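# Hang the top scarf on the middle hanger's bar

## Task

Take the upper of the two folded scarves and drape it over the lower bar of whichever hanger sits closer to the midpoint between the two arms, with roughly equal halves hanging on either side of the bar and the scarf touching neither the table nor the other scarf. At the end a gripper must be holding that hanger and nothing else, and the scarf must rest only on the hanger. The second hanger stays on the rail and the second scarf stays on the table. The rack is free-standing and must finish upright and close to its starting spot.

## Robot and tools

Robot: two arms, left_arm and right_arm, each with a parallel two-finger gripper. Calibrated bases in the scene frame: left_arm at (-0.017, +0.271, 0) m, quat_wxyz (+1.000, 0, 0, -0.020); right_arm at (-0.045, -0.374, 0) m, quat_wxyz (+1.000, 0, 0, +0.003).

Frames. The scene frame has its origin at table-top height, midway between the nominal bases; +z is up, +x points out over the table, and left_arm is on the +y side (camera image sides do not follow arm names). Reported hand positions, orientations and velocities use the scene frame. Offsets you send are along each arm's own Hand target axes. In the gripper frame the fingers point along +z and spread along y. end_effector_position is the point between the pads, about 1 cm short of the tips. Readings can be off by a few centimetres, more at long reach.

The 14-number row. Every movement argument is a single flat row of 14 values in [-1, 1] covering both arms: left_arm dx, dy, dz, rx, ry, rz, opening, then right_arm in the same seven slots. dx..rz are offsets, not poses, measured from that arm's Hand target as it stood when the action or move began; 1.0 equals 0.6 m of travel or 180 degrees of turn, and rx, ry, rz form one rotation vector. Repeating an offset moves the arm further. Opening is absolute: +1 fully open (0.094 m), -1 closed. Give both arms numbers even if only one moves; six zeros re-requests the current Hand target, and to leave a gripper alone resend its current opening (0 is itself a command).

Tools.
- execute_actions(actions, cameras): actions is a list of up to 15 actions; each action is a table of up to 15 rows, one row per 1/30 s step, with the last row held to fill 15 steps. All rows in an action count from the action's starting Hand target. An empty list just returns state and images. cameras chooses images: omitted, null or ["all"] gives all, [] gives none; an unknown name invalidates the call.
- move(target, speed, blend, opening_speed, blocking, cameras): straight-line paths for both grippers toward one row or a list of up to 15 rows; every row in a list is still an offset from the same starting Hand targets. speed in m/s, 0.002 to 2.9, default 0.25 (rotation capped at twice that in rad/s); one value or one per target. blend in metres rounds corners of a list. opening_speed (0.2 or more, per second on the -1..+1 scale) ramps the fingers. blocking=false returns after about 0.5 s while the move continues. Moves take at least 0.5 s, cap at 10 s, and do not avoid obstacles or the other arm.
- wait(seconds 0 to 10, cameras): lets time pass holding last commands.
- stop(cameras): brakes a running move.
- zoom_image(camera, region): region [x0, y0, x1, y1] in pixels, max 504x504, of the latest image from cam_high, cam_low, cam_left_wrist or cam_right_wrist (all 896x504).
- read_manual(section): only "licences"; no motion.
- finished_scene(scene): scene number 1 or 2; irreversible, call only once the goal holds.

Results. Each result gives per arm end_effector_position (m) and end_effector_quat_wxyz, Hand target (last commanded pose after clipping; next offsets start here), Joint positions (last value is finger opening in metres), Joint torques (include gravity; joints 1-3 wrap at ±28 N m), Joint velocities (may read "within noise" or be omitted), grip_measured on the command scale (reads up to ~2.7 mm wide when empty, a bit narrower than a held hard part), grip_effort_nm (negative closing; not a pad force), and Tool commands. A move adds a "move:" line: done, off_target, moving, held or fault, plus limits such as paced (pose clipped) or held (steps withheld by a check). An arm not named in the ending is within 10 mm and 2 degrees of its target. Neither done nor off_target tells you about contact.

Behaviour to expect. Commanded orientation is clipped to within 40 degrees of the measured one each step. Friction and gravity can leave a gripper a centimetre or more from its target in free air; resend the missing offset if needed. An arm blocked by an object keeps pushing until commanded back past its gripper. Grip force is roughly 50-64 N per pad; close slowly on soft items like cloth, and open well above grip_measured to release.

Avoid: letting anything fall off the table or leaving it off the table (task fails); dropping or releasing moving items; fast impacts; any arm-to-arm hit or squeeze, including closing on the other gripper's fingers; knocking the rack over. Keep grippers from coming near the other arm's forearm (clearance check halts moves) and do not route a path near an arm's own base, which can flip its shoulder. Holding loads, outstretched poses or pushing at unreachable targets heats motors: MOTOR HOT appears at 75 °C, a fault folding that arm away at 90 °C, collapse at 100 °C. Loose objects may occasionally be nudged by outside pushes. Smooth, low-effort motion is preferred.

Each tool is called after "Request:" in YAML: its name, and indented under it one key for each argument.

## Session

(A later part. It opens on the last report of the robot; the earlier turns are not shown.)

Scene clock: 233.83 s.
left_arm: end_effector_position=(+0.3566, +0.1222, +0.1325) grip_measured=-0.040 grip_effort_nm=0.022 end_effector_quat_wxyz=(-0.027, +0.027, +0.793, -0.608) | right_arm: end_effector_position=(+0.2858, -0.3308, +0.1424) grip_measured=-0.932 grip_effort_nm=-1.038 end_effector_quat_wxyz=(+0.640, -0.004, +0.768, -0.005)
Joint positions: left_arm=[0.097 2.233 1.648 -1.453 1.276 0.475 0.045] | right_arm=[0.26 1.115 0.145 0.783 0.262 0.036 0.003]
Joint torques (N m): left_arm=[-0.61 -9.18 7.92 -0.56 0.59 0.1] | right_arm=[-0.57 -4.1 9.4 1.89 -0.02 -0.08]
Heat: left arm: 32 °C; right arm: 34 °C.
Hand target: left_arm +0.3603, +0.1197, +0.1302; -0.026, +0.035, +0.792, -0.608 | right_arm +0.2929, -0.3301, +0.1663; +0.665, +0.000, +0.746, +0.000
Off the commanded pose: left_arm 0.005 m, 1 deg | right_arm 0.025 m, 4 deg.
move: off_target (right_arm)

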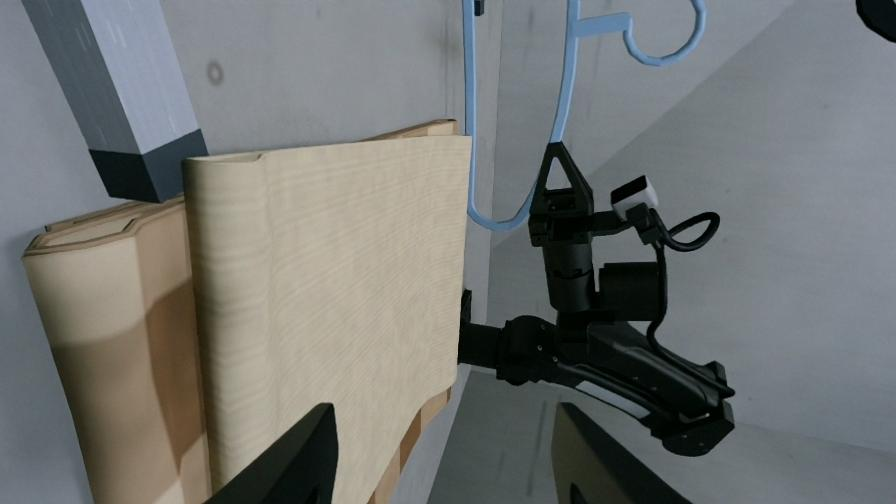

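Request:
move:
  target: [0,0,0,0,0,0,-0.04, -0.15,-0.05,0,0,0,0,-0.95]
  speed: 0.15
  cameras: ["cam_low","cam_left_wrist","cam_high"]

Request:
zoom_image:
  camera: "cam_low"
  region: [350, 315, 400, 350]

Request:
zoom_image:
  camera: "cam_low"
  region: [260, 300, 360, 355]

Request:
zoom_image:
  camera: "cam_left_wrist"
  region: [400, 90, 500, 160]

Scene clock: 241.33 s.
left_arm: end_effector_position=(+0.3563, +0.1222, +0.1326) grip_measured=-0.040 grip_effort_nm=0.017 end_effector_quat_wxyz=(-0.028, +0.027, +0.793, -0.608) | right_arm: end_effector_position=(+0.3002, -0.3595, +0.2250) grip_measured=-0.932 grip_effort_nm=-1.053 end_effector_quat_wxyz=(+0.636, +0.001, +0.771, -0.001)
Joint positions: left_arm=[0.097 2.233 1.648 -1.456 1.275 0.477 0.045] | right_arm=[0.074 0.894 0.445 0.257 0.081 0.015 0.003]
Joint torques (N m): left_arm=[-0.59 -9.14 7.97 -0.57 0.6 0.1] | right_arm=[-0.57 -3.66 11.82 1.89 -0.1 -0.09]
Heat: left arm: 32 °C; right arm: 35 °C.
Hand target: left_arm +0.3602, +0.1197, +0.1302; -0.027, +0.035, +0.793, -0.608 | right_arm +0.3033, -0.3601, +0.2559; +0.666, +0.000, +0.746, +0.000
Off the commanded pose: left_arm 0.005 m, 1 deg | right_arm 0.031 m, 4 deg.
move: off_target (right_arm)
Images, in order (width x height): cam_high 896x504, cam_low 896x504, cam_left_wrist 896x504.

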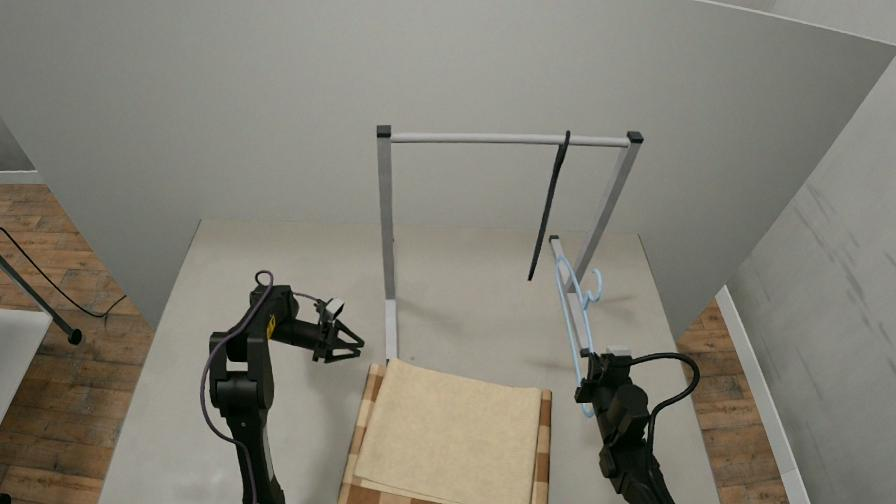

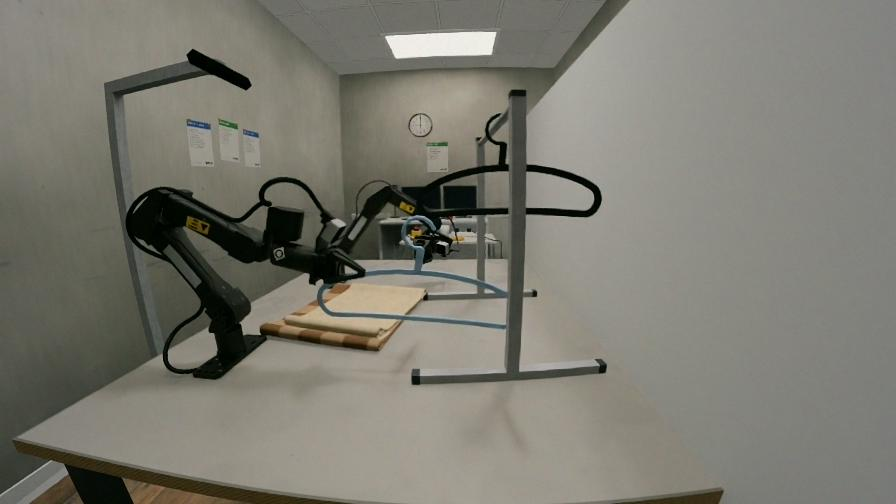

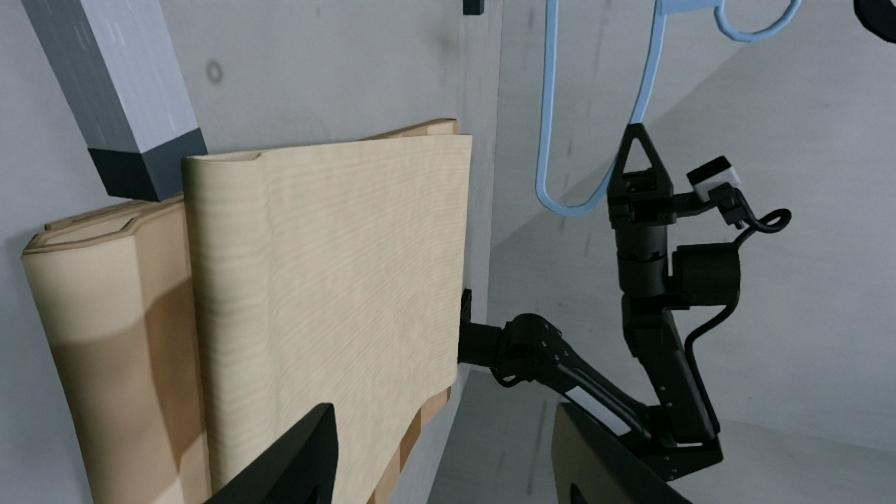

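Scaled by 10.080.

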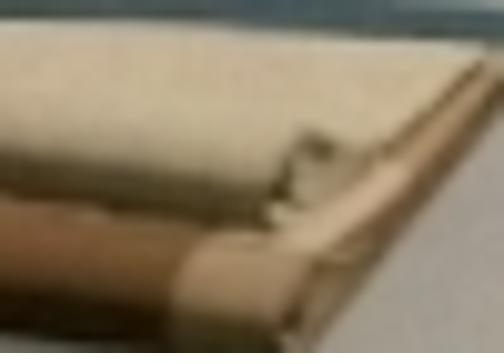

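Scaled by 5.040.

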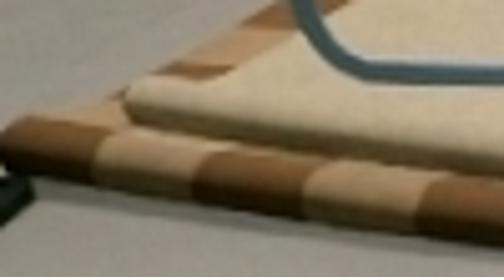

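Scaled by 5.040.

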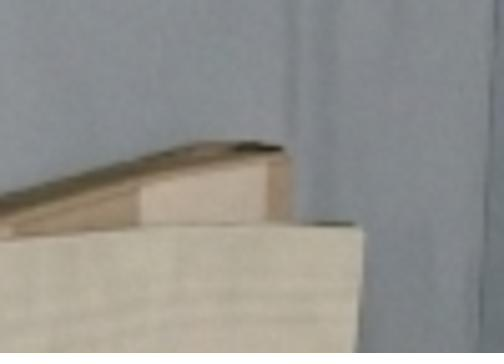

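Request:
move:
  target: [0.19,0.0657,-0.0515,-0.1616,-0.079,0.4309,-0.9, 0,0,0,0,0,0,-0.95]
  speed: 0.2
  cameras: ["cam_left_wrist","cam_high"]

Scene clock: 271.50 s.
left_arm: end_effector_position=(+0.2550, +0.1698, +0.0999) grip_measured=-0.898 grip_effort_nm=-0.076 end_effector_quat_wxyz=(+0.450, +0.453, +0.714, -0.287) | right_arm: end_effector_position=(+0.3001, -0.3594, +0.2242) grip_measured=-0.932 grip_effort_nm=-1.048 end_effector_quat_wxyz=(+0.635, +0.000, +0.772, -0.001)
Joint positions: left_arm=[0.252 1.369 0.555 -0.319 1.075 1.08 0.005] | right_arm=[0.074 0.894 0.445 0.253 0.08 0.014 0.003]
Joint torques (N m): left_arm=[0.57 -5.35 4.72 0.79 0.67 0.07] | right_arm=[-0.57 -3.73 11.81 1.93 -0.05 -0.09]
Heat: left arm: 37 °C; right arm: 37 °C.
Hand target: left_arm +0.2502, +0.1696, +0.1000; +0.454, +0.453, +0.711, -0.289 | right_arm +0.3033, -0.3601, +0.2558; +0.666, +0.000, +0.746, +0.000
Off the commanded pose: left_arm 0.005 m, 1 deg | right_arm 0.032 m, 5 deg.
move: off_target (right_arm)
Images, in order (width x height): cam_high 896x504, cam_left_wrist 896x504.

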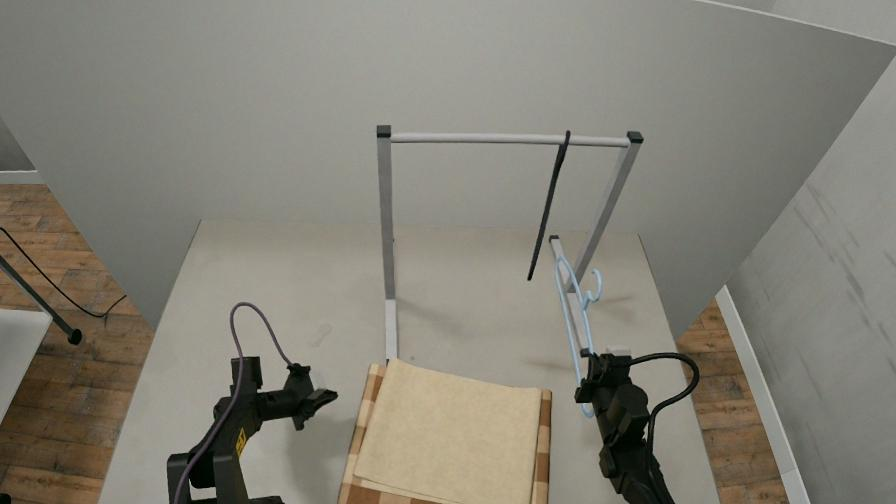

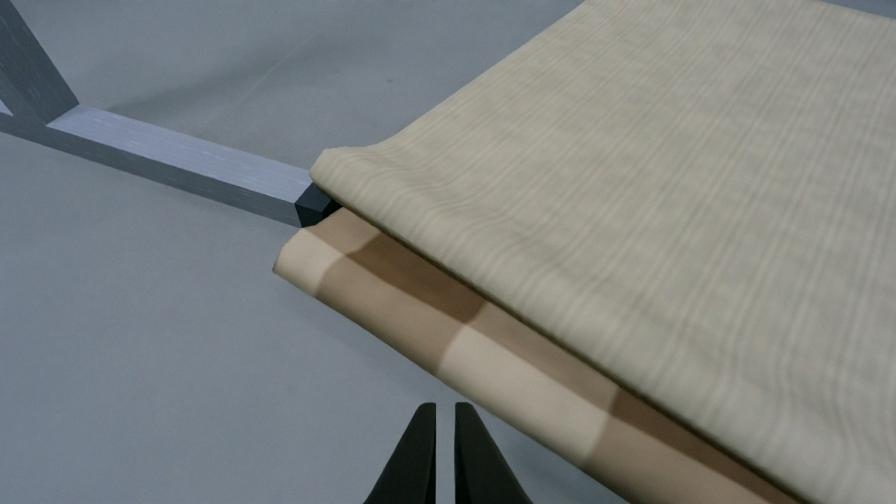

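Request:
move:
  target: [0.113,-0.018,0.073,0,0,0,-0.9, 0,0,0,0,0,0,-0.95]
  speed: 0.12
  cameras: ["cam_left_wrist"]

Scene clock: 274.10 s.
left_arm: end_effector_position=(+0.2525, +0.1580, +0.0261) grip_measured=-0.898 grip_effort_nm=-0.071 end_effector_quat_wxyz=(+0.465, +0.458, +0.705, -0.277) | right_arm: end_effector_position=(+0.3001, -0.3594, +0.2242) grip_measured=-0.932 grip_effort_nm=-1.048 end_effector_quat_wxyz=(+0.635, +0.000, +0.772, -0.001)
Joint positions: left_arm=[0.2 1.662 0.342 0.319 1.056 0.974 0.005] | right_arm=[0.074 0.894 0.445 0.253 0.08 0.014 0.003]
Joint torques (N m): left_arm=[-0.62 -4.01 3.17 0.91 0.5 -0.09] | right_arm=[-0.57 -3.71 11.81 1.92 -0.06 -0.08]
Heat: left arm: 36 °C; right arm: 37 °C.
Hand target: left_arm +0.2452, +0.1549, +0.0202; +0.454, +0.453, +0.711, -0.289 | right_arm +0.3033, -0.3601, +0.2558; +0.666, +0.000, +0.746, +0.000
Off the commanded pose: left_arm 0.010 m, 2 deg | right_arm 0.032 m, 5 deg.
move: off_target (right_arm)

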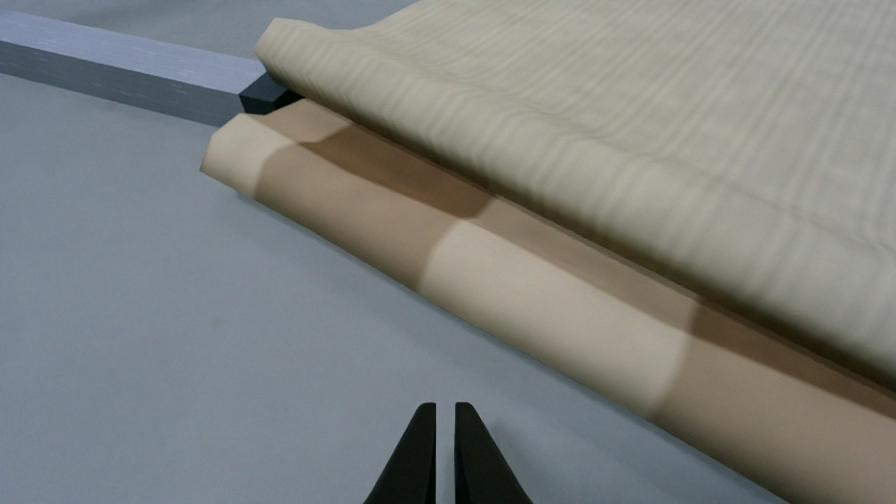

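Request:
move:
  target: [-0.0327,-0.0645,0.0937,0,0,0,-0.9, 0,0,0,0,0,0,-0.95]
  speed: 0.1
  cameras: ["cam_left_wrist","cam_high"]

Scene clock: 276.20 s.
left_arm: end_effector_position=(+0.2414, +0.0847, +0.0209) grip_measured=-0.898 grip_effort_nm=-0.071 end_effector_quat_wxyz=(+0.466, +0.457, +0.703, -0.284) | right_arm: end_effector_position=(+0.3001, -0.3594, +0.2242) grip_measured=-0.932 grip_effort_nm=-1.048 end_effector_quat_wxyz=(+0.635, +0.000, +0.772, -0.001)
Joint positions: left_arm=[-0.17 1.758 0.211 0.918 0.809 0.513 0.005] | right_arm=[0.074 0.894 0.445 0.253 0.08 0.014 0.003]
Joint torques (N m): left_arm=[-0.5 -4.07 2.55 1.38 0.25 -0.08] | right_arm=[-0.55 -3.73 11.79 1.93 -0.06 -0.09]
Heat: left arm: 36 °C; right arm: 37 °C.
Hand target: left_arm +0.2352, +0.0848, +0.0142; +0.454, +0.453, +0.711, -0.289 | right_arm +0.3033, -0.3601, +0.2559; +0.666, +0.000, +0.746, +0.000
Off the commanded pose: left_arm 0.009 m, 2 deg | right_arm 0.032 m, 5 deg.
move: off_target (right_arm)
Images, in order (width x height): cam_high 896x504, cam_left_wrist 896x504.

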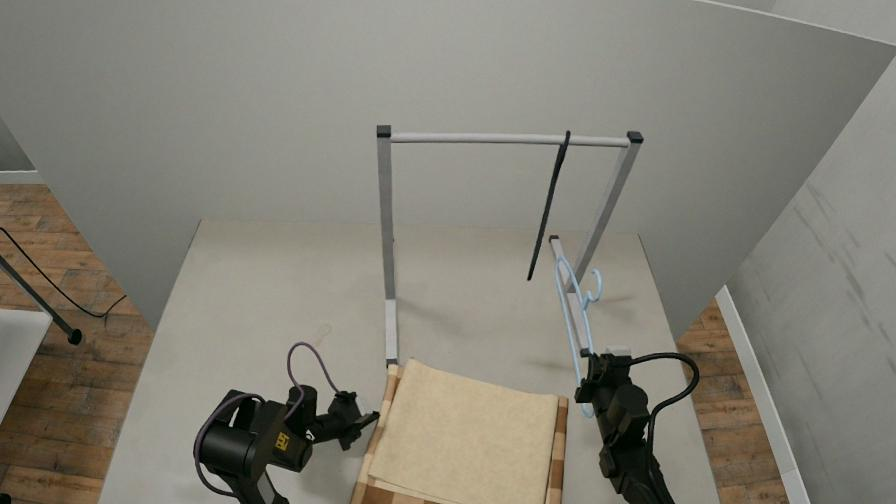

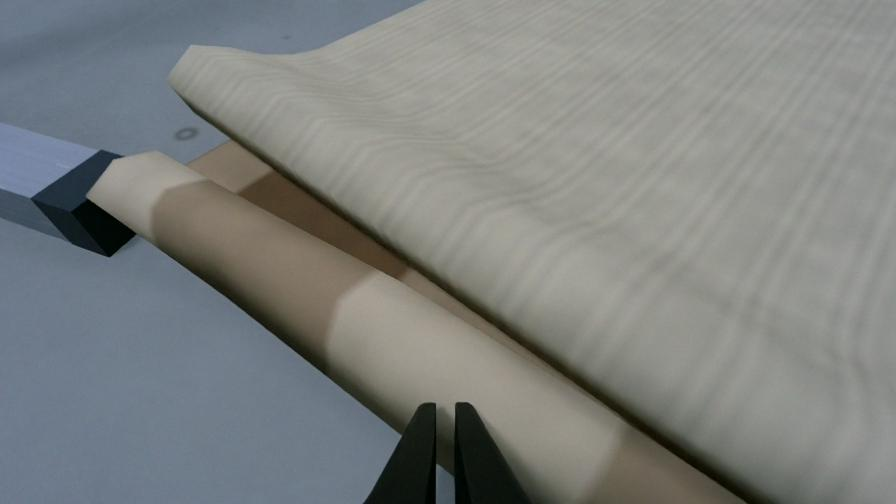

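Request:
move:
  target:
    - [-0.16,0,-0.0747,0,0,0,-0.9, -0.0805,0,-0.177,0,0,0,-0.95]
    - [-0.16,0,-0.0747,0,0,0,-0.9, -0.073,-0.24,-0.2437,0.1932,0,0.022,-0.95]
  speed: 0.15
  cameras: ["cam_high","cam_low","cam_right_wrist"]

Scene clock: 283.23 s.
left_arm: end_effector_position=(+0.2299, +0.0875, +0.1107) grip_measured=-0.898 grip_effort_nm=-0.066 end_effector_quat_wxyz=(+0.448, +0.447, +0.717, -0.292) | right_arm: end_effector_position=(+0.1629, -0.5037, +0.2879) grip_measured=-0.932 grip_effort_nm=-1.053 end_effector_quat_wxyz=(+0.606, +0.227, +0.736, -0.197)
Joint positions: left_arm=[-0.17 1.142 0.369 0.106 0.806 0.496 0.005] | right_arm=[-0.446 0.397 0.626 -0.42 0.17 0.018 0.003]
Joint torques (N m): left_arm=[-0.44 -2.84 9.94 1.17 0.3 0.06] | right_arm=[-0.59 1.66 11.22 2.12 0.02 -0.02]
Heat: left arm: 34 °C; right arm: 37 °C.
Hand target: left_arm +0.2350, +0.0850, +0.1202; +0.454, +0.453, +0.711, -0.289 | right_arm +0.1631, -0.5043, +0.3160; +0.635, +0.224, +0.712, -0.200
Off the commanded pose: left_arm 0.011 m, 1 deg | right_arm 0.028 m, 4 deg.
move: off_target (left_arm, right_arm)

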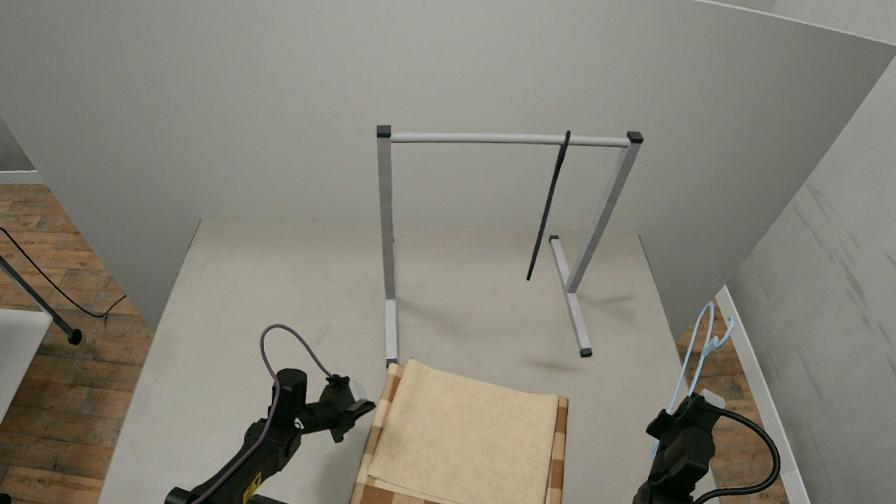

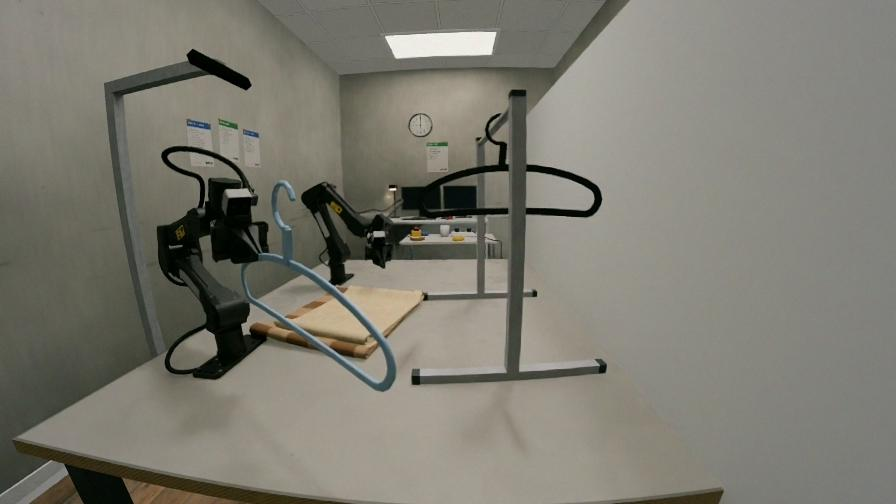

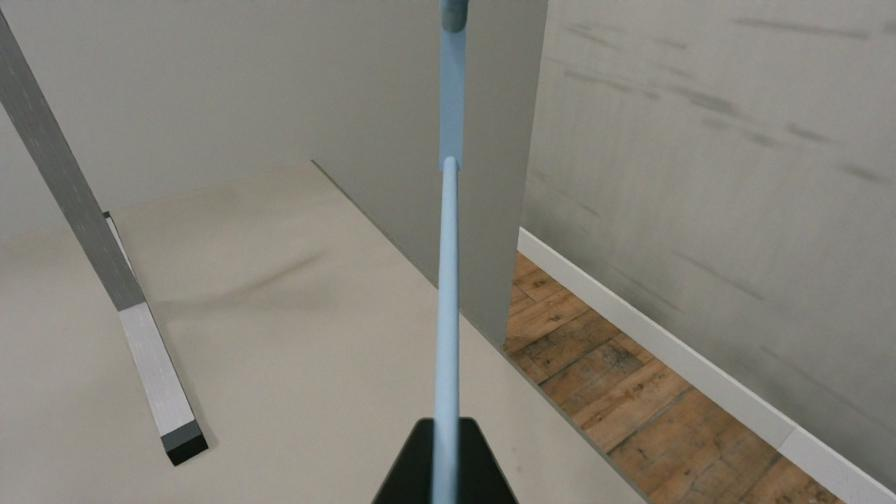

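Request:
zoom_image:
  camera: "cam_low"
  region: [240, 280, 440, 380]

Request:
zoom_image:
  camera: "cam_high"
  region: [340, 340, 600, 504]

Scaled by 2.520.

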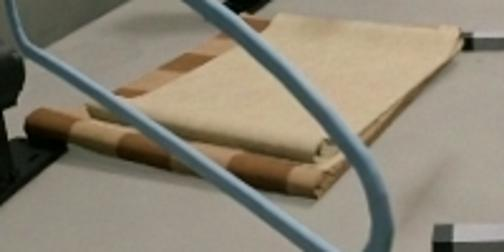

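Scaled by 1.938.

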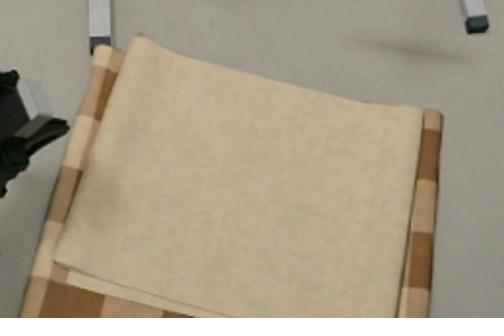

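Request:
move:
  target:
    - [-0.159,-0.153,0.2225,0.0919,0.0989,0.0618,0.2, 0,0,0,0,0,0,-0.95]
    - [-0.228,-0.310,0.6267,0.0919,0.0989,0.0618,0.2, 0,0,0,0,0,0,-0.95]
  speed: 0.2
  cameras: ["cam_high","cam_low","cam_left_wrist"]

Scene clock: 289.43 s.
left_arm: end_effector_position=(+0.2325, -0.3533, +0.0926) grip_measured=+0.198 grip_effort_nm=0.105 end_effector_quat_wxyz=(+0.299, +0.621, +0.671, -0.274) | right_arm: end_effector_position=(+0.1630, -0.5035, +0.2883) grip_measured=-0.932 grip_effort_nm=-1.048 end_effector_quat_wxyz=(+0.607, +0.227, +0.736, -0.197)
Joint positions: left_arm=[-1.082 2.586 2.358 -0.542 0.269 0.258 0.056] | right_arm=[-0.446 0.397 0.626 -0.419 0.169 0.018 0.003]
Joint torques (N m): left_arm=[0.02 -12.72 10.65 1.23 0.03 -0.08] | right_arm=[-0.59 1.72 11.22 2.1 -0.04 -0.03]
Heat: left arm: 34 °C; right arm: 36 °C.
Hand target: left_arm +0.2352, -0.3549, +0.0857; +0.295, +0.618, +0.677, -0.269 | right_arm +0.1632, -0.5043, +0.3160; +0.635, +0.224, +0.712, -0.200
Off the commanded pose: left_arm 0.008 m, 1 deg | right_arm 0.028 m, 4 deg.
move: off_target (right_arm)

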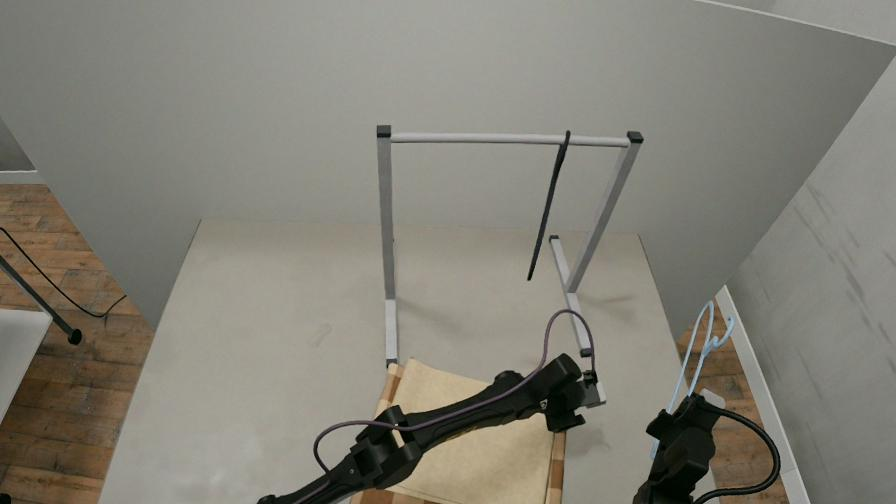

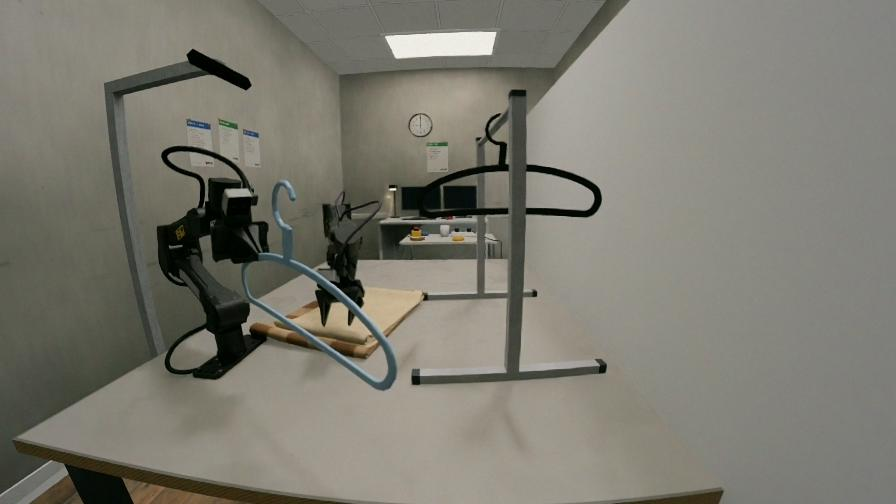

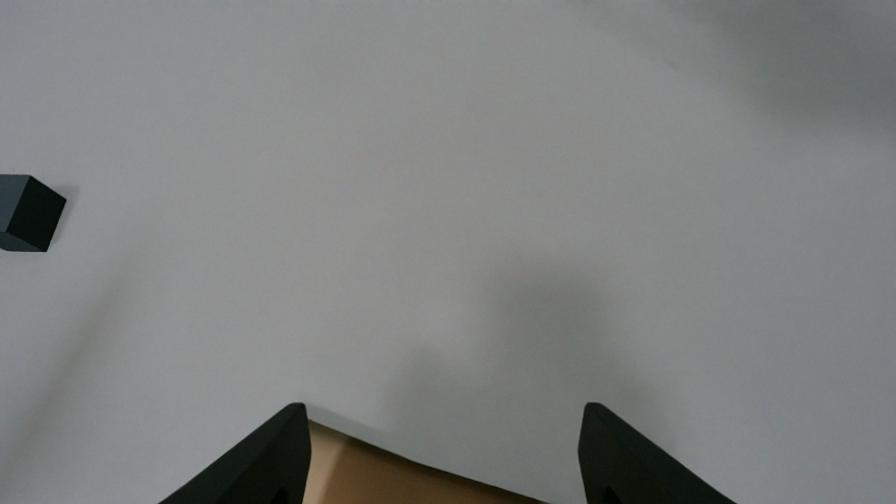

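Request:
move:
  target:
    - [0.1865,0.0121,-0.4077,0,0,0,0.2, 0.0094,0.2353,-0.0827,-0.1932,0,-0.022,-0.95]
    - [0.4955,0.0455,-0.6413,0.0459,-0.2014,-0.5381,-0.04, 0.2031,0.2977,0.0728,-0.1932,0,-0.022,-0.95]
  speed: 0.15
  cameras: ["cam_high","cam_low","cam_left_wrist"]

Request:
zoom_image:
  camera: "cam_low"
  region: [240, 280, 440, 380]

Scene clock: 303.77 s.
left_arm: end_effector_position=(+0.2258, +0.1300, +0.1330) grip_measured=-0.038 grip_effort_nm=-0.076 end_effector_quat_wxyz=(+0.143, -0.167, +0.776, -0.591) | right_arm: end_effector_position=(+0.2901, -0.3736, +0.1876) grip_measured=-0.932 grip_effort_nm=-1.053 end_effector_quat_wxyz=(+0.657, +0.002, +0.754, +0.002)
Joint positions: left_arm=[0.12 1.084 0.301 0.139 1.12 -0.952 0.045] | right_arm=[-0.011 0.92 0.242 0.54 -0.006 0.005 0.003]
Joint torques (N m): left_arm=[0.58 -3.23 5.23 1.13 0.58 -0.04] | right_arm=[-0.7 -1.63 6.43 2.13 -0.07 -0.09]
Heat: left arm: 37 °C; right arm: 35 °C.
Hand target: left_arm +0.2187, +0.1299, +0.1300; +0.132, -0.171, +0.774, -0.595 | right_arm +0.2897, -0.3748, +0.1899; +0.666, +0.000, +0.746, +0.000
Off the commanded pose: left_arm 0.008 m, 1 deg | right_arm 0.003 m, 1 deg.
move: done

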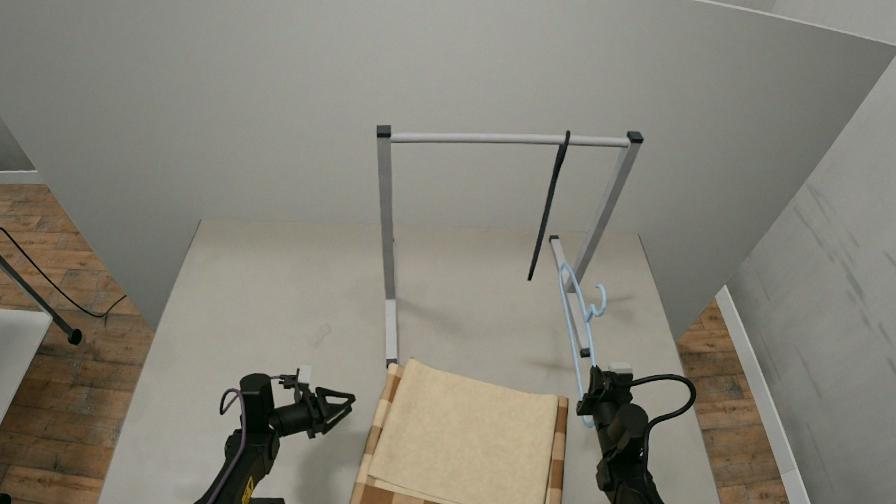

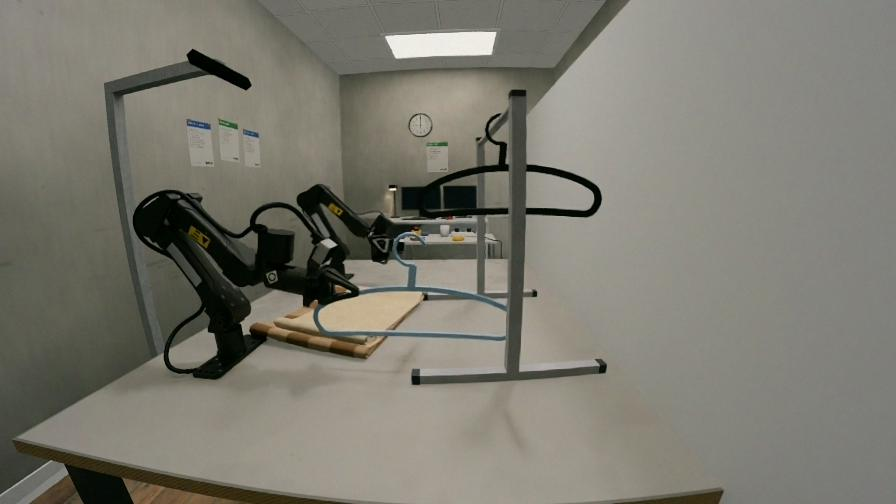

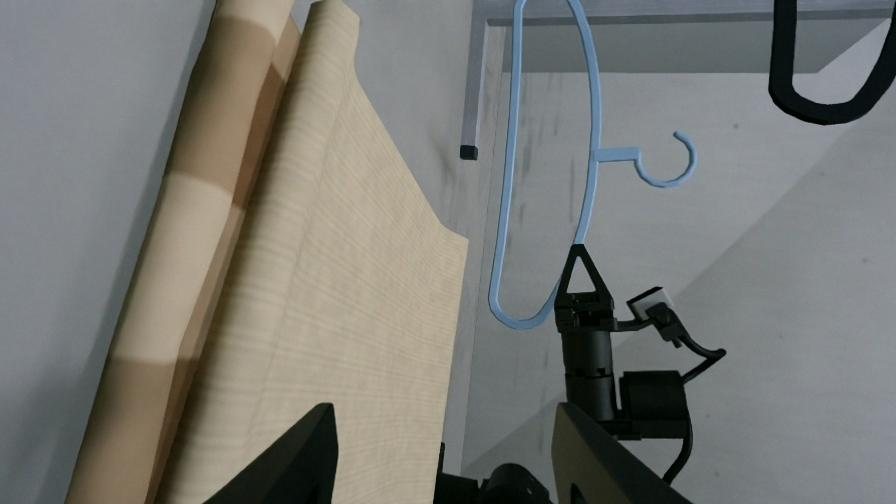

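Scaled by 2.520.

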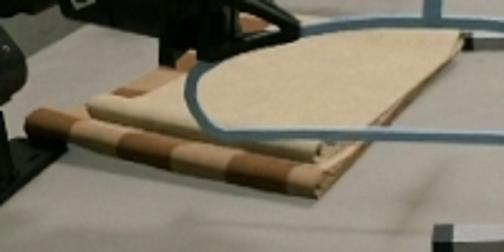

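Request:
move:
  target: [0,0,0,0,0,0,-0.04, 0.0762,0,0.0087,0,0,0,-0.95]
  speed: 0.1
  cameras: ["cam_high","cam_low"]

Request:
zoom_image:
  camera: "cam_low"
  region: [300, 290, 440, 370]

Request:
zoom_image:
  camera: "cam_high"
  region: [340, 340, 600, 504]

Scene clock: 305.80 s.
left_arm: end_effector_position=(+0.2257, +0.1300, +0.1329) grip_measured=-0.038 grip_effort_nm=-0.076 end_effector_quat_wxyz=(+0.142, -0.168, +0.776, -0.591) | right_arm: end_effector_position=(+0.2910, -0.3735, +0.1408) grip_measured=-0.932 grip_effort_nm=-1.057 end_effector_quat_wxyz=(+0.657, +0.002, +0.754, +0.002)
Joint positions: left_arm=[0.12 1.084 0.301 0.139 1.121 -0.954 0.045] | right_arm=[-0.011 1.192 0.105 0.95 -0.006 0.005 0.003]
Joint torques (N m): left_arm=[0.58 -3.26 5.22 1.13 0.58 -0.03] | right_arm=[-0.7 -2.35 4.9 2.13 -0.07 -0.09]
Heat: left arm: 36 °C; right arm: 35 °C.
Hand target: left_arm +0.2187, +0.1299, +0.1300; +0.132, -0.171, +0.774, -0.595 | right_arm +0.2896, -0.3748, +0.1438; +0.665, +0.000, +0.746, +0.000
Off the commanded pose: left_arm 0.008 m, 1 deg | right_arm 0.004 m, 1 deg.
move: done

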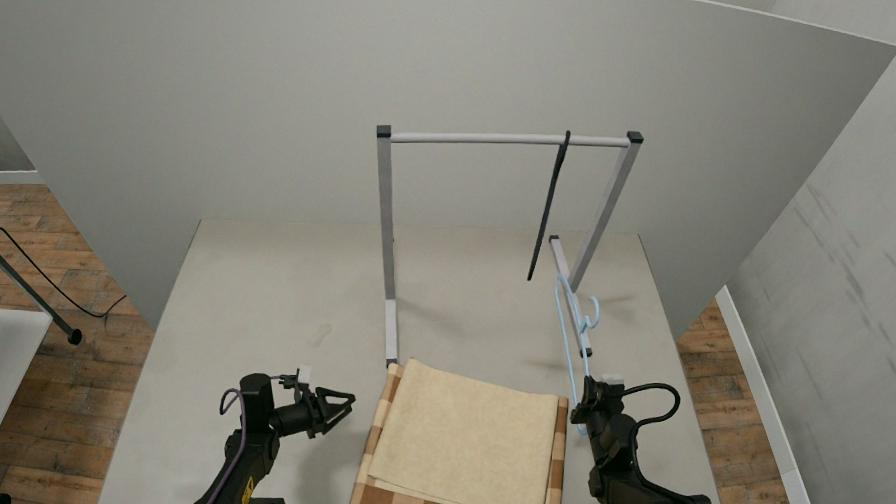

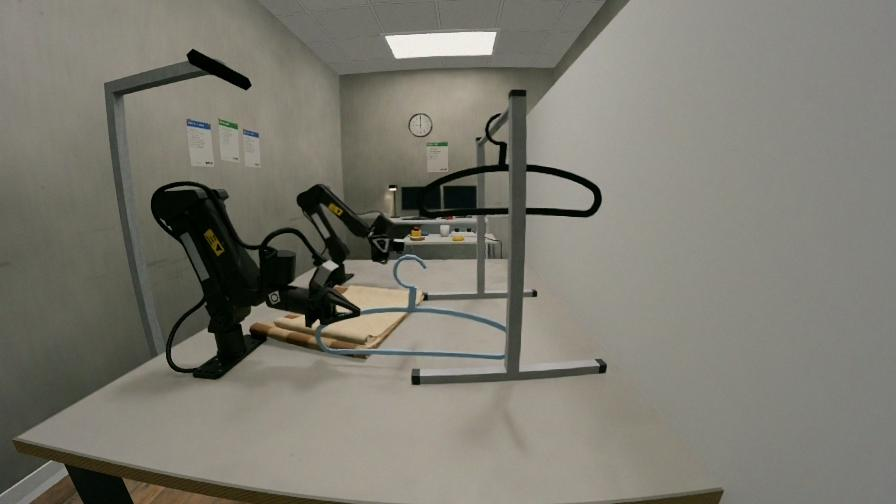

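Scaled by 3.600.

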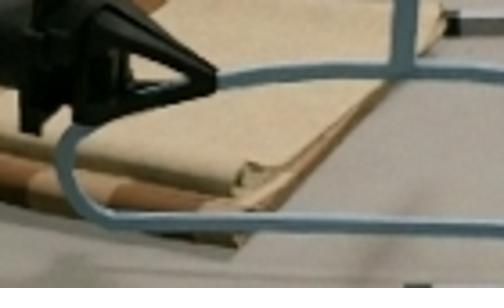

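Scaled by 1.938.

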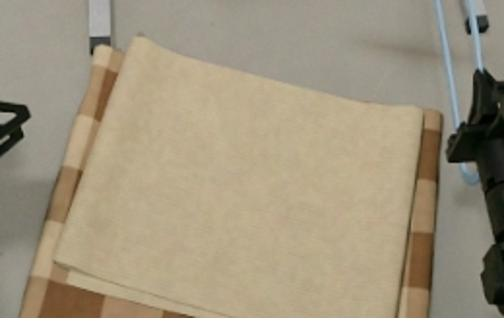

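Request:
move:
  target: [0,0,0,0,0,0,-0.04, 0,0.108,0,0,0,0,-0.95]
  speed: 0.06
  cameras: ["cam_high","cam_low"]

Request:
zoom_image:
  camera: "cam_low"
  region: [300, 290, 440, 370]

Request:
zoom_image:
  camera: "cam_high"
  region: [340, 340, 600, 504]

Scene clock: 308.03 s.
left_arm: end_effector_position=(+0.2257, +0.1300, +0.1329) grip_measured=-0.038 grip_effort_nm=-0.076 end_effector_quat_wxyz=(+0.142, -0.168, +0.776, -0.591) | right_arm: end_effector_position=(+0.2829, -0.3135, +0.1298) grip_measured=-0.932 grip_effort_nm=-1.053 end_effector_quat_wxyz=(+0.649, -0.009, +0.760, -0.007)
Joint positions: left_arm=[0.12 1.084 0.301 0.139 1.121 -0.954 0.045] | right_arm=[0.365 1.267 0.105 0.995 0.363 0.038 0.003]
Joint torques (N m): left_arm=[0.59 -3.23 5.22 1.13 0.58 -0.03] | right_arm=[0.8 -2.45 7.99 1.95 0.18 0.05]
Heat: left arm: 35 °C; right arm: 35 °C.
Hand target: left_arm +0.2187, +0.1299, +0.1300; +0.132, -0.171, +0.774, -0.595 | right_arm +0.2895, -0.3100, +0.1437; +0.665, +0.000, +0.746, +0.000
Off the commanded pose: left_arm 0.008 m, 1 deg | right_arm 0.016 m, 3 deg.
move: off_target (right_arm)

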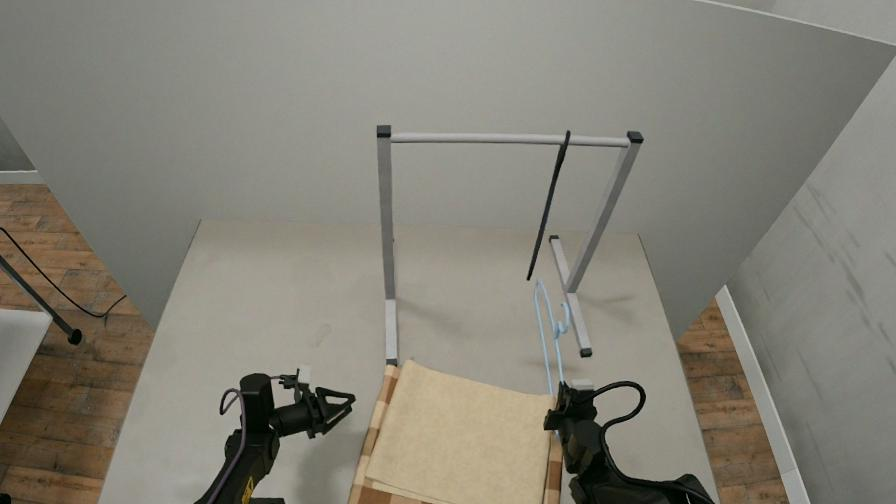

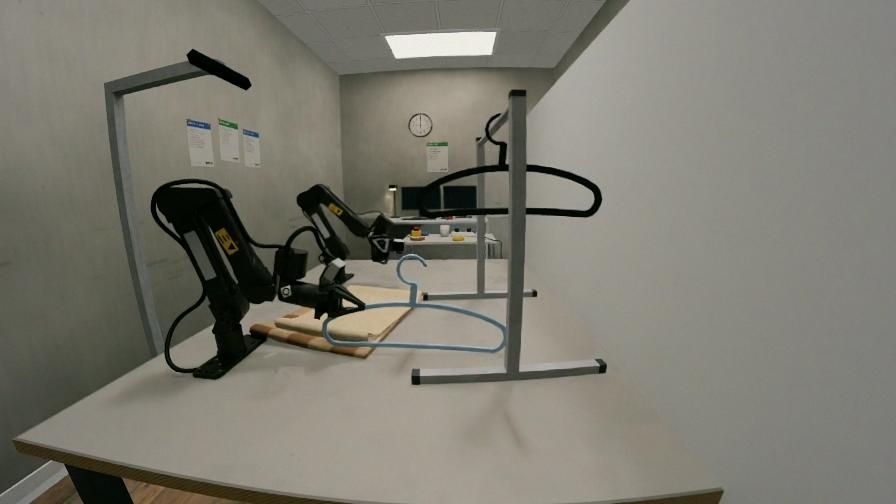

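Scaled by 3.600.

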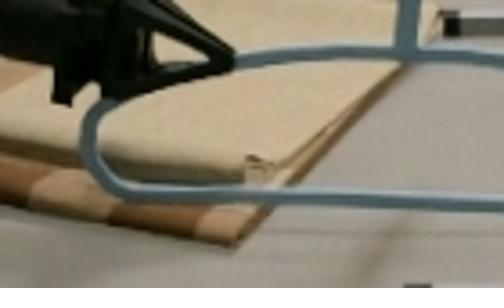

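Scaled by 1.938.

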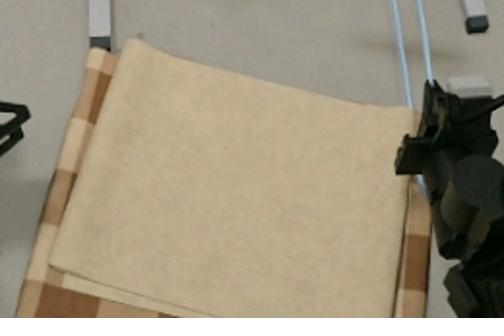

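Request:
move:
  target: [0,0,0,0,0,0,-0.04, -0.025,0.0,0,0,0,0,-0.95]
  speed: 0.06
  cameras: []

Scene clock: 309.33 s.
left_arm: end_effector_position=(+0.2257, +0.1300, +0.1329) grip_measured=-0.038 grip_effort_nm=-0.071 end_effector_quat_wxyz=(+0.142, -0.168, +0.776, -0.591) | right_arm: end_effector_position=(+0.2836, -0.3133, +0.1347) grip_measured=-0.932 grip_effort_nm=-1.043 end_effector_quat_wxyz=(+0.642, -0.012, +0.767, -0.010)
Joint positions: left_arm=[0.12 1.084 0.301 0.139 1.121 -0.954 0.045] | right_arm=[0.365 1.197 0.134 0.873 0.364 0.038 0.003]
Joint torques (N m): left_arm=[0.57 -3.23 5.22 1.13 0.58 -0.02] | right_arm=[0.46 -4.67 9.43 1.77 0.12 0.05]
Heat: left arm: 35 °C; right arm: 35 °C.
Hand target: left_arm +0.2187, +0.1299, +0.1300; +0.132, -0.171, +0.774, -0.595 | right_arm +0.2912, -0.3100, +0.1587; +0.665, +0.000, +0.746, +0.000
Off the commanded pose: left_arm 0.008 m, 1 deg | right_arm 0.025 m, 4 deg.
move: off_target (right_arm)

Request:
move:
  target: [0,0,0,0,0,0,-0.04, -0.015,0.0,0,0,-0.017,0,-0.95]
  speed: 0.06
  cameras: ["cam_low"]

Request:
zoom_image:
  camera: "cam_low"
  region: [300, 290, 440, 370]

Scene clock: 310.83 s.
left_arm: end_effector_position=(+0.2257, +0.1300, +0.1329) grip_measured=-0.038 grip_effort_nm=-0.076 end_effector_quat_wxyz=(+0.142, -0.168, +0.776, -0.591) | right_arm: end_effector_position=(+0.2860, -0.3124, +0.1507) grip_measured=-0.932 grip_effort_nm=-1.038 end_effector_quat_wxyz=(+0.666, -0.006, +0.746, -0.003)
Joint positions: left_arm=[0.12 1.084 0.301 0.139 1.121 -0.954 0.045] | right_arm=[0.365 1.197 0.134 0.941 0.364 0.032 0.003]
Joint torques (N m): left_arm=[0.59 -3.26 5.22 1.13 0.57 -0.02] | right_arm=[0.47 -2.24 8.42 2.11 0.13 -0.07]
Heat: left arm: 35 °C; right arm: 35 °C.
Hand target: left_arm +0.2187, +0.1299, +0.1300; +0.132, -0.171, +0.774, -0.595 | right_arm +0.2923, -0.3100, +0.1676; +0.685, +0.000, +0.728, +0.000
Off the commanded pose: left_arm 0.008 m, 1 deg | right_arm 0.018 m, 3 deg.
move: off_target (right_arm)

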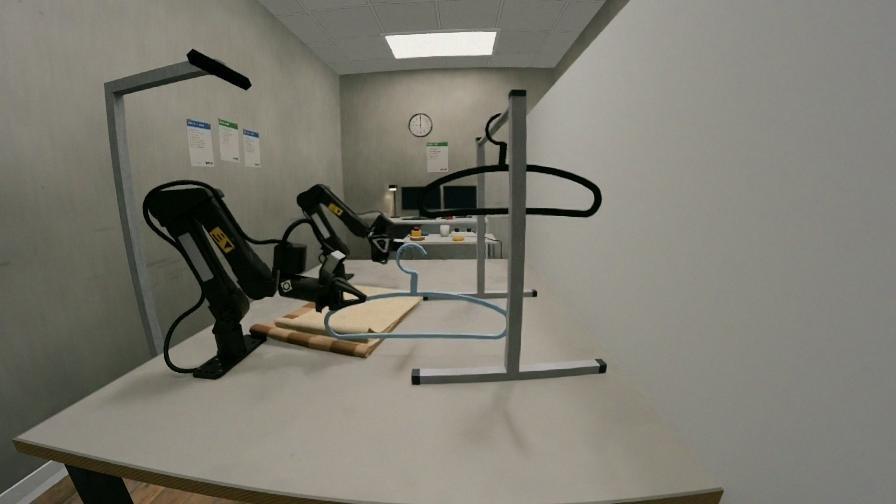

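Scaled by 3.600.

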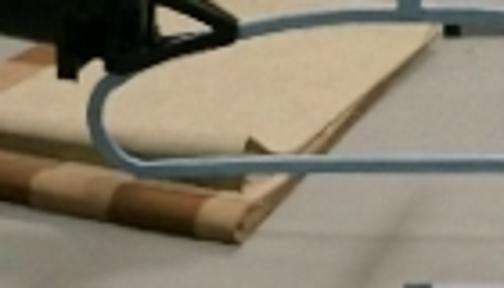

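Request:
move:
  target: [0,0,0,0,0,0,-0.04, 0.013,0.0,0,0,0.010,0,-0.95]
  speed: 0.06
  cameras: ["cam_low"]

Request:
zoom_image:
  camera: "cam_low"
  region: [300, 290, 440, 370]

Scene clock: 312.17 s.
left_arm: end_effector_position=(+0.2257, +0.1300, +0.1329) grip_measured=-0.038 grip_effort_nm=-0.076 end_effector_quat_wxyz=(+0.142, -0.168, +0.776, -0.591) | right_arm: end_effector_position=(+0.2858, -0.3125, +0.1465) grip_measured=-0.932 grip_effort_nm=-1.053 end_effector_quat_wxyz=(+0.660, -0.008, +0.751, -0.005)
Joint positions: left_arm=[0.12 1.084 0.301 0.139 1.121 -0.955 0.045] | right_arm=[0.365 1.202 0.134 0.93 0.364 0.032 0.003]
Joint torques (N m): left_arm=[0.58 -3.23 5.22 1.13 0.58 -0.03] | right_arm=[0.47 -2.54 8.5 1.85 0.12 0.03]
Heat: left arm: 34 °C; right arm: 35 °C.
Hand target: left_arm +0.2187, +0.1299, +0.1300; +0.132, -0.171, +0.774, -0.595 | right_arm +0.2918, -0.3100, +0.1599; +0.674, +0.000, +0.739, +0.000
Off the commanded pose: left_arm 0.008 m, 1 deg | right_arm 0.015 m, 2 deg.
move: off_target (right_arm)

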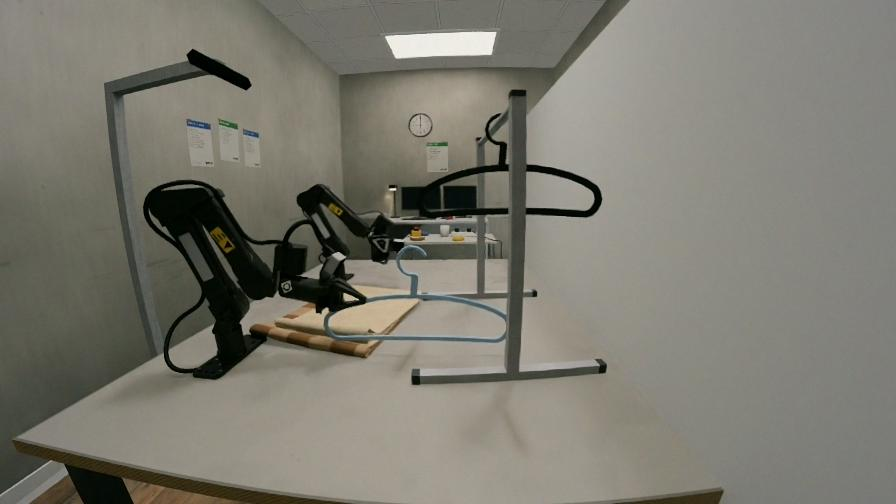

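Scaled by 3.600.

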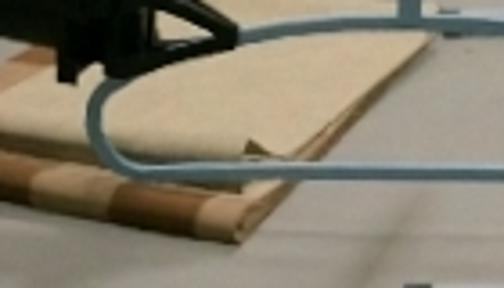

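Request:
move:
  target: [0,0,0,0,0,0,-0.04, 0.012,0.0,0,0,0.003,0,-0.95]
  speed: 0.06
  cameras: []

Scene clock: 313.33 s.
left_arm: end_effector_position=(+0.2257, +0.1300, +0.1329) grip_measured=-0.038 grip_effort_nm=-0.076 end_effector_quat_wxyz=(+0.142, -0.168, +0.776, -0.591) | right_arm: end_effector_position=(+0.2869, -0.3120, +0.1399) grip_measured=-0.932 grip_effort_nm=-1.053 end_effector_quat_wxyz=(+0.654, -0.009, +0.757, -0.006)
Joint positions: left_arm=[0.12 1.084 0.301 0.139 1.121 -0.955 0.045] | right_arm=[0.365 1.233 0.134 0.943 0.364 0.035 0.003]
Joint torques (N m): left_arm=[0.58 -3.23 5.24 1.13 0.58 -0.02] | right_arm=[0.51 -2.56 7.2 2.07 0.12 0.05]
Heat: left arm: 34 °C; right arm: 35 °C.
Hand target: left_arm +0.2187, +0.1299, +0.1300; +0.132, -0.171, +0.774, -0.595 | right_arm +0.2911, -0.3100, +0.1527; +0.670, +0.000, +0.742, +0.000
Off the commanded pose: left_arm 0.008 m, 1 deg | right_arm 0.014 m, 3 deg.
move: off_target (right_arm)


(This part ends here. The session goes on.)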